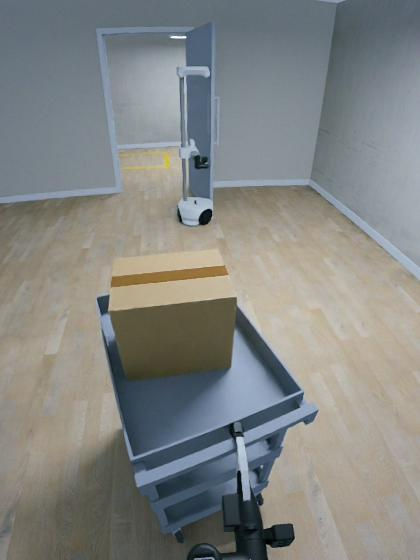

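Emit:
move(blocking=false, r2={"base":{"translate_m":0.41,"strafe_m":0.19},"pace":"slow"}, cameras=[])

Emit:
wait(seconds=8, cameras=["r2_head_camera"])

Scene clock: 318.03 s.
move: r2 moving
r1: as last shown
r1.lidar_m: 2.31 2.56 1.95 1.90 0.25 0.25 0.59 1.47 1.71 2.82 3.03 2.41
r1.motor_effort: lift_m=+19(19) arm_m=+4(4) wheel_0=+1(1) wheel_1=+6(7) wheel_2=-1(1)
r1.servo_current: wrist_yaw_rad=52(59) wrist_pitch_rad=46(46) wrist_roll_rad=39(59) gripper_m=39(46)
r1.wrist_depth_mm: - 134 - - 397 224 182 / - 122 134 - 399 228 182 / - 125 158 - 407 244 182 / 109 135 211 - 373 230 183 / 212 - - - 379 232 183 / 222 - 193 - 190 231 183 / 1397 1537 1499 143 379 204 184
r2.base_odometry: x=+0.026 y=-0.007 heading=-2.945
r2.turned_by_wheels: +0.000
r2.turned_by_imu: +0.001
r2.base_tilt: forward=-0.8 right=+0.1
r2.lidar_m: 0.34 0.33 2.64 2.43 2.10 1.43 1.30 1.34 1.69 2.28 2.32 0.47
r2.base_status: translate_m moving; strafe_m moving
r2.joint_positions: lift_m=+0.684 arm_m=+0.000 wrist_yaw_rad=-0.004 wrist_pitch_rad=+0.002 wrist_roll_rad=+1.569 gripper_m=-0.014
r2.joint_status: not commanded
r2.measured_speeds: translate_m=+0.050 strafe_m=+0.023 rotate_rad=+0.003 lift_m=+0.000 arm_m=+0.000 wrist_yaw_rad=+0.000 wrist_pitch_rad=+0.000 wrist_roll_rad=+0.000
r2.motor_effort: lift_m=+19(20) arm_m=-3(4) wheel_0=+4(8) wheel_1=+8(9) wheel_2=-14(14)
r2.servo_current: wrist_yaw_rad=52(52) wrist_pitch_rad=39(39) wrist_roll_rad=52(52) gripper_m=59(72)
r2.hand_pose: x=+0.4590 y=-0.0885 z=+0.8614 quat_wxyz=(+0.708, +0.706, +0.000, -0.002) (m; r2's base frame)
r2.wrist_depth_mm: - - - 247 - 1537 1118 / - - - 221 291 320 322 / - - - 208 273 1708 535 / - - - 196 255 809 - / - - 445 186 242 842 - / - 439 187 176 181 - - / - 430 427 - 221 - -
pictures: none
No camera images: "cameras" was empty.

Scene clock: 323.23 s.
earlier move: r2 done
r1.base_odometry: x=-2.379 y=-0.531 heading=-2.401
r1.turned_by_wheels: +0.000
r1.turned_by_imu: +0.000
r1.base_tilt: forward=-1.6 right=+1.3
r1.lidar_m: 1.91 2.53 1.95 1.91 0.25 0.25 0.58 1.46 1.69 2.81 3.03 1.90
r1.base_status: not commanded
r1.joint_positions: lift_m=+0.500 arm_m=+0.000 wrist_yaw_rad=+3.196 wrist_pitch_rad=+0.002 wrist_roll_rad=+0.000 gripper_m=+0.056
r1.joint_status: not commanded
r1.measured_speeds: all 0
r1.motor_effort: lift_m=+19(19) arm_m=+4(4) wheel_0=+0(1) wheel_1=+6(7) wheel_2=-1(1)
r1.servo_current: wrist_yaw_rad=52(65) wrist_pitch_rad=39(52) wrist_roll_rad=46(78) gripper_m=46(52)
r1.hand_pose: x=-0.1218 y=+0.0716 z=+0.6776 quat_wxyz=(-0.027, -0.001, +0.000, +1.000) (m; r1's base frame)
r1.wrist_depth_mm: - 135 - - 394 224 182 / - 122 135 - 402 227 182 / - 125 158 - 410 244 182 / 109 135 211 - 375 229 181 / 212 - - - 375 231 183 / 223 - 194 - 191 232 183 / 1430 1537 1537 143 379 204 183
r2.base_odometry: x=-0.328 y=-0.265 heading=-2.945
r2.turned_by_wheels: +0.000
r2.turned_by_imu: +0.002
r2.base_tilt: forward=-0.7 right=+0.1
r2.lidar_m: 0.34 0.34 2.51 2.29 2.38 1.87 1.71 1.74 2.25 2.44 2.49 0.45
r2.base_status: done
r2.joint_positions: lift_m=+0.684 arm_m=+0.000 wrist_yaw_rad=-0.003 wrist_pitch_rad=+0.002 wrist_roll_rad=+1.569 gripper_m=-0.014
r2.joint_status: not commanded
r2.measured_speeds: all 0
r2.motor_effort: lift_m=+19(20) arm_m=-4(4) wheel_0=+6(11) wheel_1=+6(10) wheel_2=-8(14)
r2.servo_current: wrist_yaw_rad=46(65) wrist_pitch_rad=46(46) wrist_roll_rad=52(59) gripper_m=72(85)
r2.hand_pose: x=+0.4590 y=-0.0883 z=+0.8614 quat_wxyz=(+0.708, +0.706, +0.000, -0.002) (m; r2's base frame)
r2.wrist_depth_mm: - - - 244 296 1336 1060 / - - - 214 282 1499 1118 / - - - 204 267 1708 504 / - - - 193 252 809 - / - 445 442 184 242 831 - / - 439 186 175 181 - - / - 436 433 - 223 - -
wait: 5.20 of 8 s (r2 has come to rest)
pictures: r2_head_camera
Images, in order (width x height): r2_head_camera 420x560.

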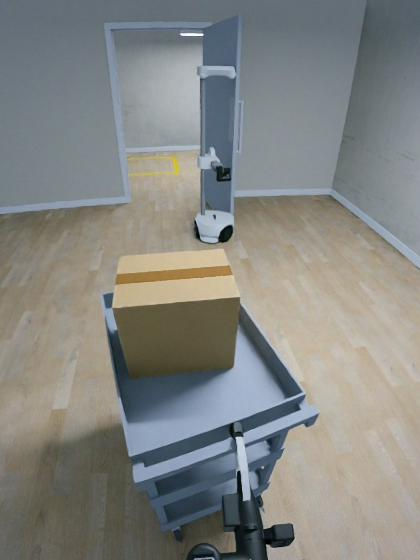

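Emit:
move(blocking=false, r2={"base":{"translate_m":0.42,"strafe_m":0.17},"pace":"slow"}, cameras=[])

Emit:
wait(seconds=8, cameras=["r2_head_camera"])

Scene clock: 331.60 s.
move: r2 moving
r1: as last shown
r1.base_tilt: forward=-1.6 right=+1.2
r1.lidar_m: 1.90 2.55 1.96 1.89 0.25 0.26 0.58 1.45 1.71 2.83 3.00 1.91
r1.motor_effort: lift_m=+19(19) arm_m=+4(4) wheel_0=+1(1) wheel_1=+7(7) wheel_2=-1(1)
r1.servo_current: wrist_yaw_rad=39(65) wrist_pitch_rad=46(52) wrist_roll_rad=59(59) gripper_m=33(46)
r1.wrist_depth_mm: - 134 - - 394 224 181 / - 122 135 - 402 227 182 / - 125 158 - 410 244 183 / 109 135 212 - 375 231 183 / 213 - - - 375 233 183 / 223 - 194 - 191 231 183 / 1397 1537 1499 143 377 205 184
r2.base_odometry: x=-0.339 y=-0.273 heading=-2.945
r2.turned_by_wheels: +0.000
r2.turned_by_imu: +0.001
r2.base_tilt: forward=-0.7 right=+0.1
r2.lidar_m: 0.34 0.35 2.51 2.27 2.35 1.89 1.74 1.76 2.24 2.44 2.47 0.46
r2.base_status: translate_m moving; strafe_m moving
r2.joint_positions: lift_m=+0.684 arm_m=+0.000 wrist_yaw_rad=-0.003 wrist_pitch_rad=+0.002 wrist_roll_rad=+1.569 gripper_m=-0.014
r2.joint_status: not commanded
r2.measured_speeds: translate_m=+0.048 strafe_m=+0.019 rotate_rad=+0.001 lift_m=+0.000 arm_m=+0.000 wrist_yaw_rad=+0.000 wrist_pitch_rad=+0.000 wrist_roll_rad=+0.000
r2.motor_effort: lift_m=+19(20) arm_m=-3(4) wheel_0=+8(10) wheel_1=+8(9) wheel_2=-11(15)
r2.servo_current: wrist_yaw_rad=46(52) wrist_pitch_rad=39(46) wrist_roll_rad=52(52) gripper_m=65(78)
r2.hand_pose: x=+0.4590 y=-0.0883 z=+0.8614 quat_wxyz=(+0.708, +0.706, +0.000, -0.002) (m; r2's base frame)
r2.wrist_depth_mm: - - - 245 297 1366 1098 / - - - 214 282 1464 1118 / - - - 204 268 1756 521 / - - - 193 253 798 - / - 445 442 185 241 831 - / - 439 186 175 182 - - / - 430 433 - 221 - -
pictures: none
No camera images: "cameras" was empty.

Scene clock: 336.83 s.
earlier move: r2 done
r1.base_odometry: x=-2.379 y=-0.531 heading=-2.401
r1.turned_by_wheels: +0.000
r1.turned_by_imu: +0.000
r1.base_tilt: forward=-1.6 right=+1.3
r1.lidar_m: 1.87 2.56 1.94 1.89 0.25 0.25 0.58 1.45 1.74 2.83 2.99 1.50
r1.base_status: not commanded
r1.joint_positions: lift_m=+0.500 arm_m=+0.000 wrist_yaw_rad=+3.196 wrist_pitch_rad=+0.002 wrist_roll_rad=+0.000 gripper_m=+0.056
r1.joint_status: not commanded
r1.measured_speeds: all 0
r1.motor_effort: lift_m=+19(19) arm_m=+4(4) wheel_0=+1(1) wheel_1=+6(7) wheel_2=-1(1)
r1.servo_current: wrist_yaw_rad=59(72) wrist_pitch_rad=39(52) wrist_roll_rad=39(78) gripper_m=39(52)
r1.hand_pose: x=-0.1218 y=+0.0716 z=+0.6776 quat_wxyz=(-0.027, -0.001, +0.000, +1.000) (m; r1's base frame)
r1.wrist_depth_mm: - 134 - - 394 225 182 / - 122 134 - 399 228 182 / - 125 158 - 410 245 182 / 109 135 211 - 373 230 183 / 213 - - - 377 232 183 / 223 - 193 - 191 232 183 / 1397 1537 1537 143 377 204 183
r2.base_odometry: x=-0.706 y=-0.514 heading=-2.944
r2.turned_by_wheels: +0.000
r2.turned_by_imu: +0.002
r2.base_tilt: forward=-0.7 right=+0.1
r2.lidar_m: 0.35 0.33 2.36 2.16 2.22 2.34 2.17 2.20 2.73 2.54 2.59 0.46
r2.base_status: done
r2.joint_positions: lift_m=+0.684 arm_m=+0.000 wrist_yaw_rad=-0.003 wrist_pitch_rad=+0.002 wrist_roll_rad=+1.569 gripper_m=-0.014
r2.joint_status: not commanded
r2.measured_speeds: all 0
r2.motor_effort: lift_m=+20(20) arm_m=-4(4) wheel_0=+5(11) wheel_1=+5(9) wheel_2=-7(15)
r2.servo_current: wrist_yaw_rad=52(59) wrist_pitch_rad=39(52) wrist_roll_rad=59(59) gripper_m=72(78)
r2.hand_pose: x=+0.4590 y=-0.0883 z=+0.8614 quat_wxyz=(+0.708, +0.706, +0.000, -0.002) (m; r2's base frame)
r2.wrist_depth_mm: - - - 226 293 1366 1042 / - - - 213 282 1499 1138 / - - - 202 264 1756 504 / - - - 193 252 809 - / - 445 445 185 242 831 - / - 439 186 175 181 - - / - 436 430 - 223 - -
wait: 5.23 of 8 s (r2 has come to rest)
pictures: r2_head_camera
Images, in order (width x height): r2_head_camera 420x560.

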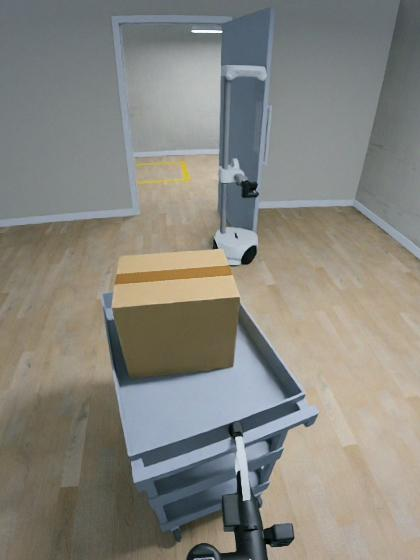

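Emit:
move(blocking=false, r2={"base":{"translate_m":0.12,"strafe_m":0.22},"pace":"slow"}, cameras=[])

Emit:
wait(seconds=8, cameras=["r2_head_camera"])

Scene clock: 343.60 s.
move: r2 moving
r1: as last shown
r1.base_tilt: forward=-1.6 right=+1.2
r1.lidar_m: 1.89 2.54 1.96 1.91 0.25 0.25 0.60 1.45 1.71 2.82 3.00 1.49
r1.servo_current: wrist_yaw_rad=26(59) wrist_pitch_rad=39(46) wrist_roll_rad=65(65) gripper_m=46(46)
r1.wrist_depth_mm: - 134 - - 397 224 181 / - 122 135 - 402 228 181 / - 125 158 - 407 244 182 / 109 135 212 - 377 231 183 / 213 - - - 375 232 183 / 222 - 193 - 190 232 183 / 1430 1537 1499 143 377 204 183
r2.base_odometry: x=-0.710 y=-0.526 heading=-2.945
r2.turned_by_wheels: -0.001
r2.turned_by_imu: +0.000
r2.base_tilt: forward=-0.7 right=+0.1
r2.lidar_m: 0.34 0.35 2.38 2.12 2.18 2.32 2.15 2.21 2.74 2.57 2.60 0.45
r2.base_status: translate_m moving; strafe_m moving
r2.joint_positions: lift_m=+0.684 arm_m=+0.000 wrist_yaw_rad=-0.003 wrist_pitch_rad=+0.002 wrist_roll_rad=+1.569 gripper_m=-0.014
r2.joint_status: not commanded
r2.measured_speeds: translate_m=+0.024 strafe_m=+0.043 rotate_rad=+0.000 lift_m=+0.000 arm_m=+0.000 wrist_yaw_rad=+0.000 wrist_pitch_rad=+0.000 wrist_roll_rad=+0.000
r2.motor_effort: lift_m=+19(20) arm_m=-4(4) wheel_0=-9(10) wheel_1=+8(8) wheel_2=-11(12)
r2.servo_current: wrist_yaw_rad=46(52) wrist_pitch_rad=39(46) wrist_roll_rad=39(52) gripper_m=72(78)
r2.hand_pose: x=+0.4590 y=-0.0883 z=+0.8614 quat_wxyz=(+0.708, +0.706, +0.000, -0.002) (m; r2's base frame)
r2.wrist_depth_mm: - - - 227 297 1397 1060 / - - - 214 282 1464 1118 / - - - 203 268 1708 500 / - - - 193 253 809 - / - 449 445 185 241 831 - / - 436 187 175 182 - - / - 436 430 - 222 - -
pictures: none
No camera images: "cameras" was empty.

Scene clock: 346.90 s.
earlier move: r2 done
r1.base_odometry: x=-2.379 y=-0.531 heading=-2.401
r1.turned_by_wheels: +0.000
r1.turned_by_imu: +0.000
r1.base_tilt: forward=-1.6 right=+1.3
r1.lidar_m: 4.65 2.58 1.99 1.90 0.25 0.25 0.60 1.45 1.71 2.81 3.02 1.41
r1.base_status: not commanded
r1.joint_positions: lift_m=+0.500 arm_m=+0.000 wrist_yaw_rad=+3.196 wrist_pitch_rad=+0.002 wrist_roll_rad=+0.000 gripper_m=+0.056
r1.joint_status: not commanded
r1.measured_speeds: all 0
r1.motor_effort: lift_m=+19(19) arm_m=+4(4) wheel_0=+1(1) wheel_1=+6(7) wheel_2=-1(1)
r1.servo_current: wrist_yaw_rad=59(65) wrist_pitch_rad=39(52) wrist_roll_rad=59(72) gripper_m=39(52)
r1.hand_pose: x=-0.1218 y=+0.0716 z=+0.6776 quat_wxyz=(-0.027, -0.001, +0.000, +1.000) (m; r1's base frame)
r1.wrist_depth_mm: - 135 - - 399 225 181 / - 122 135 - 402 227 182 / - 125 159 - 410 244 182 / 109 135 212 - 373 230 183 / 213 - - - 377 231 183 / 223 - 193 - 191 232 182 / 1366 1499 1499 143 379 205 183
r2.base_odometry: x=-0.781 y=-0.753 heading=-2.946
r2.turned_by_wheels: +0.000
r2.turned_by_imu: -0.001
r2.base_tilt: forward=-0.7 right=+0.1
r2.lidar_m: 0.38 0.40 2.13 1.95 1.99 2.51 2.28 2.35 2.97 2.77 2.82 0.43
r2.base_status: done
r2.joint_positions: lift_m=+0.684 arm_m=+0.000 wrist_yaw_rad=-0.008 wrist_pitch_rad=+0.002 wrist_roll_rad=+1.569 gripper_m=-0.014
r2.joint_status: not commanded
r2.measured_speeds: all 0
r2.motor_effort: lift_m=+19(20) arm_m=-4(4) wheel_0=-9(14) wheel_1=+2(9) wheel_2=-8(14)
r2.servo_current: wrist_yaw_rad=52(72) wrist_pitch_rad=46(52) wrist_roll_rad=46(65) gripper_m=72(78)
r2.hand_pose: x=+0.4586 y=-0.0898 z=+0.8614 quat_wxyz=(+0.708, +0.706, -0.002, -0.004) (m; r2's base frame)
r2.wrist_depth_mm: - - - 185 246 1366 1118 / - - - 182 243 1661 1098 / - - - 181 240 831 - / - 439 442 179 238 831 - / - 452 452 177 236 - - / - - 188 175 181 - - / - - 469 - 232 - -
wait: 3.30 of 8 s (r2 has come to rest)
pictures: r2_head_camera
Images, in order (width x height): r2_head_camera 420x560.

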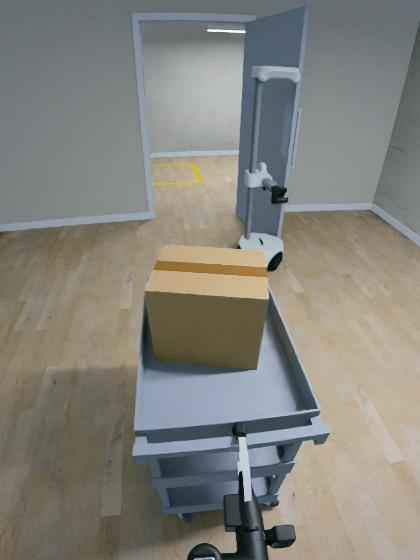

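Emit:
move(blocking=false, r2={"base":{"rotate_rad":0.05},"pace":"slow"}, cameras=[])

Emit:
wait(seconds=3, cameras=[])

Emit:
move(blocking=false, r2={"base":{"translate_m":0.4,"strafe_m":0.04},"pace":"slow"}, cameras=[])

Emit:
wait(seconds=8, cameras=["r2_head_camera"])

Scene clock: 358.10 s.
move: r2 moving
r1: as last shown
r1.lidar_m: 4.68 2.54 1.97 1.92 0.25 0.25 0.59 1.45 1.70 2.82 3.00 1.41
r1.servo_current: wrist_yaw_rad=59(59) wrist_pitch_rad=46(46) wrist_roll_rad=52(59) gripper_m=46(52)
r1.wrist_depth_mm: - 134 - - 394 225 182 / - 122 135 - 402 228 182 / - 125 158 - 410 244 182 / 109 135 212 - 373 231 183 / 213 - - - 377 231 182 / 222 - 193 - 191 231 182 / 1430 1499 1499 143 379 205 183
r2.base_odometry: x=-0.781 y=-0.753 heading=-2.896
r2.turned_by_wheels: +0.049
r2.turned_by_imu: +0.048
r2.base_tilt: forward=-0.6 right=+0.1
r2.lidar_m: 0.40 0.42 2.10 1.95 2.00 2.47 2.29 2.37 2.90 2.75 2.83 0.41
r2.base_status: rotate_rad moving
r2.joint_positions: lift_m=+0.684 arm_m=+0.000 wrist_yaw_rad=-0.002 wrist_pitch_rad=+0.002 wrist_roll_rad=+1.569 gripper_m=-0.014
r2.joint_status: not commanded
r2.measured_speeds: translate_m=+0.000 strafe_m=+0.000 rotate_rad=+0.000 lift_m=+0.000 arm_m=+0.000 wrist_yaw_rad=+0.062 wrist_pitch_rad=+0.000 wrist_roll_rad=+0.000
r2.motor_effort: lift_m=+19(20) arm_m=-4(4) wheel_0=-5(14) wheel_1=-5(8) wheel_2=-5(12)
r2.servo_current: wrist_yaw_rad=46(72) wrist_pitch_rad=46(46) wrist_roll_rad=46(59) gripper_m=72(78)
r2.hand_pose: x=+0.4591 y=-0.0881 z=+0.8614 quat_wxyz=(+0.708, +0.706, +0.000, -0.002) (m; r2's base frame)
r2.wrist_depth_mm: - - - 169 227 1618 1182 / - - - 171 229 1576 - / - - 517 172 230 820 - / - 445 439 231 233 831 - / - - 459 174 235 842 - / - - 186 176 181 - - / - - 496 - - 1618 -
pictures: none
No camera images: "cameras" was empty.

Scene clock: 358.47 s.
earlier move: r2 done
r1.base_odometry: x=-2.379 y=-0.531 heading=-2.401
r1.turned_by_wheels: +0.000
r1.turned_by_imu: +0.000
r1.base_tilt: forward=-1.6 right=+1.3
r1.lidar_m: 4.67 2.58 1.97 1.90 0.25 0.25 0.58 1.47 1.67 2.81 3.00 1.41
r1.base_status: not commanded
r1.joint_positions: lift_m=+0.500 arm_m=+0.000 wrist_yaw_rad=+3.196 wrist_pitch_rad=+0.002 wrist_roll_rad=+0.000 gripper_m=+0.056
r1.joint_status: not commanded
r1.measured_speeds: all 0
r1.motor_effort: lift_m=+19(19) arm_m=+4(4) wheel_0=+0(1) wheel_1=+6(7) wheel_2=-1(1)
r1.servo_current: wrist_yaw_rad=46(65) wrist_pitch_rad=46(46) wrist_roll_rad=65(65) gripper_m=46(52)
r1.hand_pose: x=-0.1218 y=+0.0716 z=+0.6776 quat_wxyz=(-0.027, -0.001, +0.000, +1.000) (m; r1's base frame)
r1.wrist_depth_mm: - 134 - - 394 224 181 / - 122 134 - 402 227 182 / - 125 158 - 407 244 183 / 109 135 212 - 373 231 182 / 213 - - - 377 231 183 / 223 - 193 - 191 233 183 / 1397 1499 1537 143 375 204 183
r2.base_odometry: x=-0.781 y=-0.753 heading=-2.896
r2.turned_by_wheels: +0.000
r2.turned_by_imu: +0.000
r2.base_tilt: forward=-0.6 right=+0.1
r2.lidar_m: 0.40 0.44 2.10 1.96 2.03 2.45 2.28 2.35 2.92 2.76 2.87 0.45
r2.base_status: done
r2.joint_positions: lift_m=+0.684 arm_m=+0.000 wrist_yaw_rad=+0.000 wrist_pitch_rad=+0.002 wrist_roll_rad=+1.569 gripper_m=-0.014
r2.joint_status: not commanded
r2.measured_speeds: all 0
r2.motor_effort: lift_m=+19(20) arm_m=-4(4) wheel_0=-4(14) wheel_1=-5(8) wheel_2=-1(12)
r2.servo_current: wrist_yaw_rad=39(72) wrist_pitch_rad=46(46) wrist_roll_rad=46(59) gripper_m=72(78)
r2.hand_pose: x=+0.4593 y=-0.0873 z=+0.8614 quat_wxyz=(+0.708, +0.706, +0.001, -0.001) (m; r2's base frame)
r2.wrist_depth_mm: - - - 168 227 1708 1160 / - - - 170 229 1576 - / - - 512 172 231 - - / - 445 442 232 232 - - / - 466 459 174 234 842 - / - - 186 176 181 - - / - - 496 - - 1618 -
wait: 0.37 of 3 s (r2 has come to rest)
pictures: none
No camera images: "cameras" was empty.

Scene clock: 358.97 s.
move: r2 moving
r1: as last shown
r1.lidar_m: 4.69 2.60 1.96 1.90 0.25 0.25 0.58 1.45 1.71 2.82 2.98 1.40
r1.motor_effort: lift_m=+19(19) arm_m=+4(4) wheel_0=+1(1) wheel_1=+6(7) wheel_2=-1(1)
r1.servo_current: wrist_yaw_rad=33(59) wrist_pitch_rad=46(46) wrist_roll_rad=59(65) gripper_m=46(46)
r1.wrist_depth_mm: - 135 - - 394 225 181 / - 122 134 - 402 227 182 / - 125 159 - 407 242 182 / 109 135 211 - 377 231 183 / 213 - - - 377 231 183 / 223 - 193 - 190 230 184 / 1397 1537 1537 143 379 204 183
r2.base_odometry: x=-0.792 y=-0.757 heading=-2.896
r2.turned_by_wheels: +0.000
r2.turned_by_imu: +0.000
r2.base_tilt: forward=-0.7 right=+0.1
r2.lidar_m: 0.41 0.41 2.09 1.95 1.98 2.47 2.30 2.36 2.92 2.76 2.83 0.44
r2.base_status: translate_m moving; strafe_m moving
r2.joint_positions: lift_m=+0.684 arm_m=+0.000 wrist_yaw_rad=-0.002 wrist_pitch_rad=+0.002 wrist_roll_rad=+1.569 gripper_m=-0.014
r2.joint_status: not commanded
r2.measured_speeds: translate_m=+0.050 strafe_m=+0.005 rotate_rad=+0.000 lift_m=+0.000 arm_m=+0.000 wrist_yaw_rad=-0.008 wrist_pitch_rad=+0.000 wrist_roll_rad=+0.000
r2.motor_effort: lift_m=+19(19) arm_m=-3(4) wheel_0=+7(10) wheel_1=+7(7) wheel_2=-14(16)
r2.servo_current: wrist_yaw_rad=39(52) wrist_pitch_rad=52(52) wrist_roll_rad=59(59) gripper_m=72(78)
r2.hand_pose: x=+0.4591 y=-0.0879 z=+0.8614 quat_wxyz=(+0.708, +0.706, +0.000, -0.001) (m; r2's base frame)
r2.wrist_depth_mm: - - - 171 231 1576 1138 / - - - 172 231 1576 - / - - 615 173 231 842 - / - 442 439 173 234 831 - / - 459 455 174 234 842 - / - - 187 175 180 - - / - - 492 - - 1576 -
pictures: none
No camera images: "cameras" was empty.

Scene clock: 363.77 s.
earlier move: r2 done
r1.base_odometry: x=-2.379 y=-0.531 heading=-2.401
r1.turned_by_wheels: +0.000
r1.turned_by_imu: +0.000
r1.base_tilt: forward=-1.6 right=+1.3
r1.lidar_m: 4.69 2.56 1.95 1.92 0.25 0.25 0.57 1.45 1.70 2.82 1.23 1.05
r1.base_status: not commanded
r1.joint_positions: lift_m=+0.500 arm_m=+0.000 wrist_yaw_rad=+3.196 wrist_pitch_rad=+0.002 wrist_roll_rad=+0.000 gripper_m=+0.056
r1.joint_status: not commanded
r1.measured_speeds: all 0
r1.motor_effort: lift_m=+19(19) arm_m=+4(4) wheel_0=+1(1) wheel_1=+6(7) wheel_2=-1(1)
r1.servo_current: wrist_yaw_rad=52(65) wrist_pitch_rad=39(52) wrist_roll_rad=46(65) gripper_m=46(46)
r1.hand_pose: x=-0.1218 y=+0.0716 z=+0.6776 quat_wxyz=(-0.027, -0.001, +0.000, +1.000) (m; r1's base frame)
r1.wrist_depth_mm: - 135 - - 394 224 182 / - 122 134 - 404 227 182 / - 125 159 - 407 244 182 / 109 135 211 - 375 230 182 / 213 - - - 375 231 182 / 221 - 193 - 191 231 183 / 1430 1537 1537 143 379 204 185
r2.base_odometry: x=-1.159 y=-0.889 heading=-2.896
r2.turned_by_wheels: +0.001
r2.turned_by_imu: +0.003
r2.base_tilt: forward=-0.7 right=+0.0
r2.lidar_m: 0.38 0.39 2.08 1.94 1.99 2.69 2.70 2.78 2.96 2.78 2.87 0.43
r2.base_status: done
r2.joint_positions: lift_m=+0.684 arm_m=+0.000 wrist_yaw_rad=+0.001 wrist_pitch_rad=+0.002 wrist_roll_rad=+1.569 gripper_m=-0.014
r2.joint_status: not commanded
r2.measured_speeds: all 0
r2.motor_effort: lift_m=+19(20) arm_m=+4(4) wheel_0=+7(15) wheel_1=+5(9) wheel_2=-6(16)
r2.servo_current: wrist_yaw_rad=39(59) wrist_pitch_rad=39(52) wrist_roll_rad=46(65) gripper_m=72(85)
r2.hand_pose: x=+0.4594 y=-0.0870 z=+0.8614 quat_wxyz=(+0.708, +0.706, +0.001, +0.000) (m; r2's base frame)
r2.wrist_depth_mm: - - - 185 247 1366 1078 / - - - 182 243 1576 1098 / - - - 181 241 842 - / - 480 442 179 238 854 - / - 455 449 177 236 - - / - - 187 175 182 - - / - - 466 - 231 - -
wait: 4.80 of 8 s (r2 has come to rest)
pictures: r2_head_camera
Images, in order (width x height): r2_head_camera 420x560.

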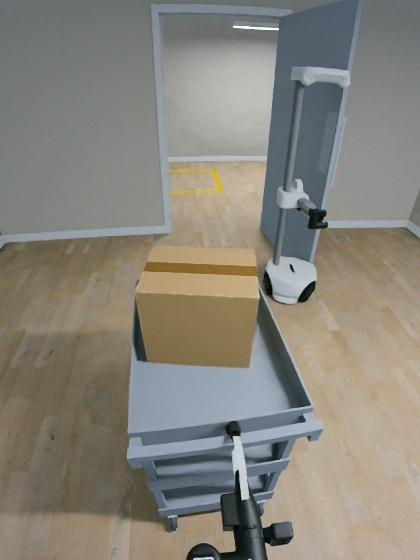

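Emit:
move(blocking=false, r2={"base":{"translate_m":0.4,"strafe_m":0.07},"pace":"slow"}, cameras=[])

Emit:
wait(seconds=8, cameras=["r2_head_camera"])

Scene clock: 374.07 s.
move: r2 moving
r1: as last shown
r1.base_tilt: forward=-1.5 right=+1.3
r1.lidar_m: 4.68 2.55 1.94 1.91 0.25 0.26 0.58 1.43 1.73 2.82 1.22 1.05
r1.servo_current: wrist_yaw_rad=52(85) wrist_pitch_rad=39(52) wrist_roll_rad=39(59) gripper_m=46(46)
r1.wrist_depth_mm: - 135 - - 394 224 182 / - 122 134 - 402 228 182 / - 125 158 - 407 244 182 / 109 135 211 - 373 230 183 / 213 - - - 375 230 183 / 222 - 194 - 191 232 183 / 1397 1537 1537 143 377 205 183
r2.base_odometry: x=-1.170 y=-0.894 heading=-2.895
r2.turned_by_wheels: +0.000
r2.turned_by_imu: +0.001
r2.base_tilt: forward=-0.7 right=+0.1
r2.lidar_m: 0.38 0.39 2.08 1.95 2.00 2.67 2.72 2.79 2.97 2.77 2.85 0.43
r2.base_status: translate_m moving; strafe_m moving
r2.joint_positions: lift_m=+0.684 arm_m=+0.000 wrist_yaw_rad=+0.001 wrist_pitch_rad=+0.002 wrist_roll_rad=+1.569 gripper_m=-0.014
r2.joint_status: not commanded
r2.measured_speeds: translate_m=+0.048 strafe_m=+0.009 rotate_rad=-0.002 lift_m=+0.000 arm_m=+0.000 wrist_yaw_rad=+0.000 wrist_pitch_rad=+0.000 wrist_roll_rad=+0.000
r2.motor_effort: lift_m=+19(20) arm_m=+4(4) wheel_0=+6(12) wheel_1=+8(10) wheel_2=-12(12)
r2.servo_current: wrist_yaw_rad=46(59) wrist_pitch_rad=39(46) wrist_roll_rad=52(52) gripper_m=72(78)
r2.hand_pose: x=+0.4594 y=-0.0870 z=+0.8614 quat_wxyz=(+0.708, +0.706, +0.001, +0.000) (m; r2's base frame)
r2.wrist_depth_mm: - - - 186 248 1366 279 / - - - 183 246 1576 1118 / - - - 182 241 820 - / - - 442 179 239 831 - / - 455 449 177 236 - - / - - 187 175 181 - - / - - 469 - 232 - -
pictures: none
No camera images: "cameras" was empty.

Scene clock: 378.90 s.
earlier move: r2 done
r1.base_odometry: x=-2.379 y=-0.531 heading=-2.401
r1.turned_by_wheels: +0.000
r1.turned_by_imu: +0.000
r1.base_tilt: forward=-1.6 right=+1.3
r1.lidar_m: 4.68 2.53 1.93 1.91 0.25 0.25 0.56 1.43 1.69 2.81 0.85 0.98
r1.base_status: not commanded
r1.joint_positions: lift_m=+0.500 arm_m=+0.000 wrist_yaw_rad=+3.196 wrist_pitch_rad=+0.002 wrist_roll_rad=+0.000 gripper_m=+0.056
r1.joint_status: not commanded
r1.measured_speeds: all 0
r1.motor_effort: lift_m=+19(19) arm_m=+4(4) wheel_0=+1(1) wheel_1=+6(7) wheel_2=-1(1)
r1.servo_current: wrist_yaw_rad=39(85) wrist_pitch_rad=39(52) wrist_roll_rad=52(72) gripper_m=46(46)
r1.hand_pose: x=-0.1218 y=+0.0716 z=+0.6776 quat_wxyz=(-0.027, -0.001, +0.000, +1.000) (m; r1's base frame)
r1.wrist_depth_mm: - 134 - - 392 224 181 / - 122 135 - 404 228 182 / - 125 159 - 410 242 182 / 109 135 212 - 375 230 183 / 213 - - - 375 231 183 / 222 - 194 - 191 231 183 / 1397 1537 1499 143 379 204 184
r2.base_odometry: x=-1.530 y=-1.054 heading=-2.896
r2.turned_by_wheels: -0.001
r2.turned_by_imu: +0.000
r2.base_tilt: forward=-0.7 right=+0.1
r2.lidar_m: 0.37 0.36 2.04 1.90 1.97 2.59 3.14 3.20 2.97 2.83 2.89 0.45
r2.base_status: done
r2.joint_positions: lift_m=+0.684 arm_m=+0.000 wrist_yaw_rad=-0.001 wrist_pitch_rad=+0.002 wrist_roll_rad=+1.569 gripper_m=-0.014
r2.joint_status: not commanded
r2.measured_speeds: all 0
r2.motor_effort: lift_m=+19(20) arm_m=+4(4) wheel_0=+2(12) wheel_1=+4(10) wheel_2=-8(13)
r2.servo_current: wrist_yaw_rad=46(65) wrist_pitch_rad=46(52) wrist_roll_rad=39(65) gripper_m=72(78)
r2.hand_pose: x=+0.4592 y=-0.0877 z=+0.8614 quat_wxyz=(+0.708, +0.706, +0.001, -0.001) (m; r2's base frame)
r2.wrist_depth_mm: - 1464 - 208 276 282 282 / - - - 201 265 1618 1182 / - - - 193 254 1863 - / - - - 187 247 842 - / - 449 449 182 238 842 - / - 445 186 176 171 - - / - 449 445 - 225 - -
wait: 4.83 of 8 s (r2 has come to rest)
pictures: r2_head_camera
Images, in order (width x height): r2_head_camera 420x560.

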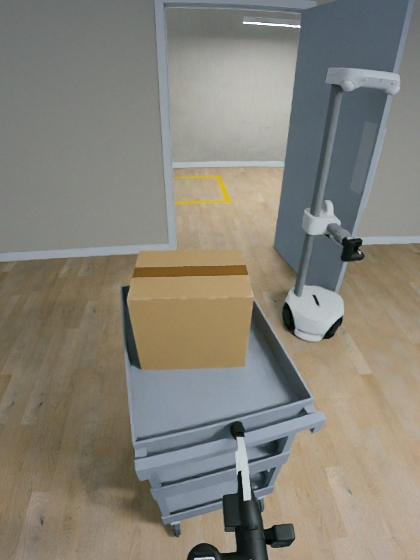

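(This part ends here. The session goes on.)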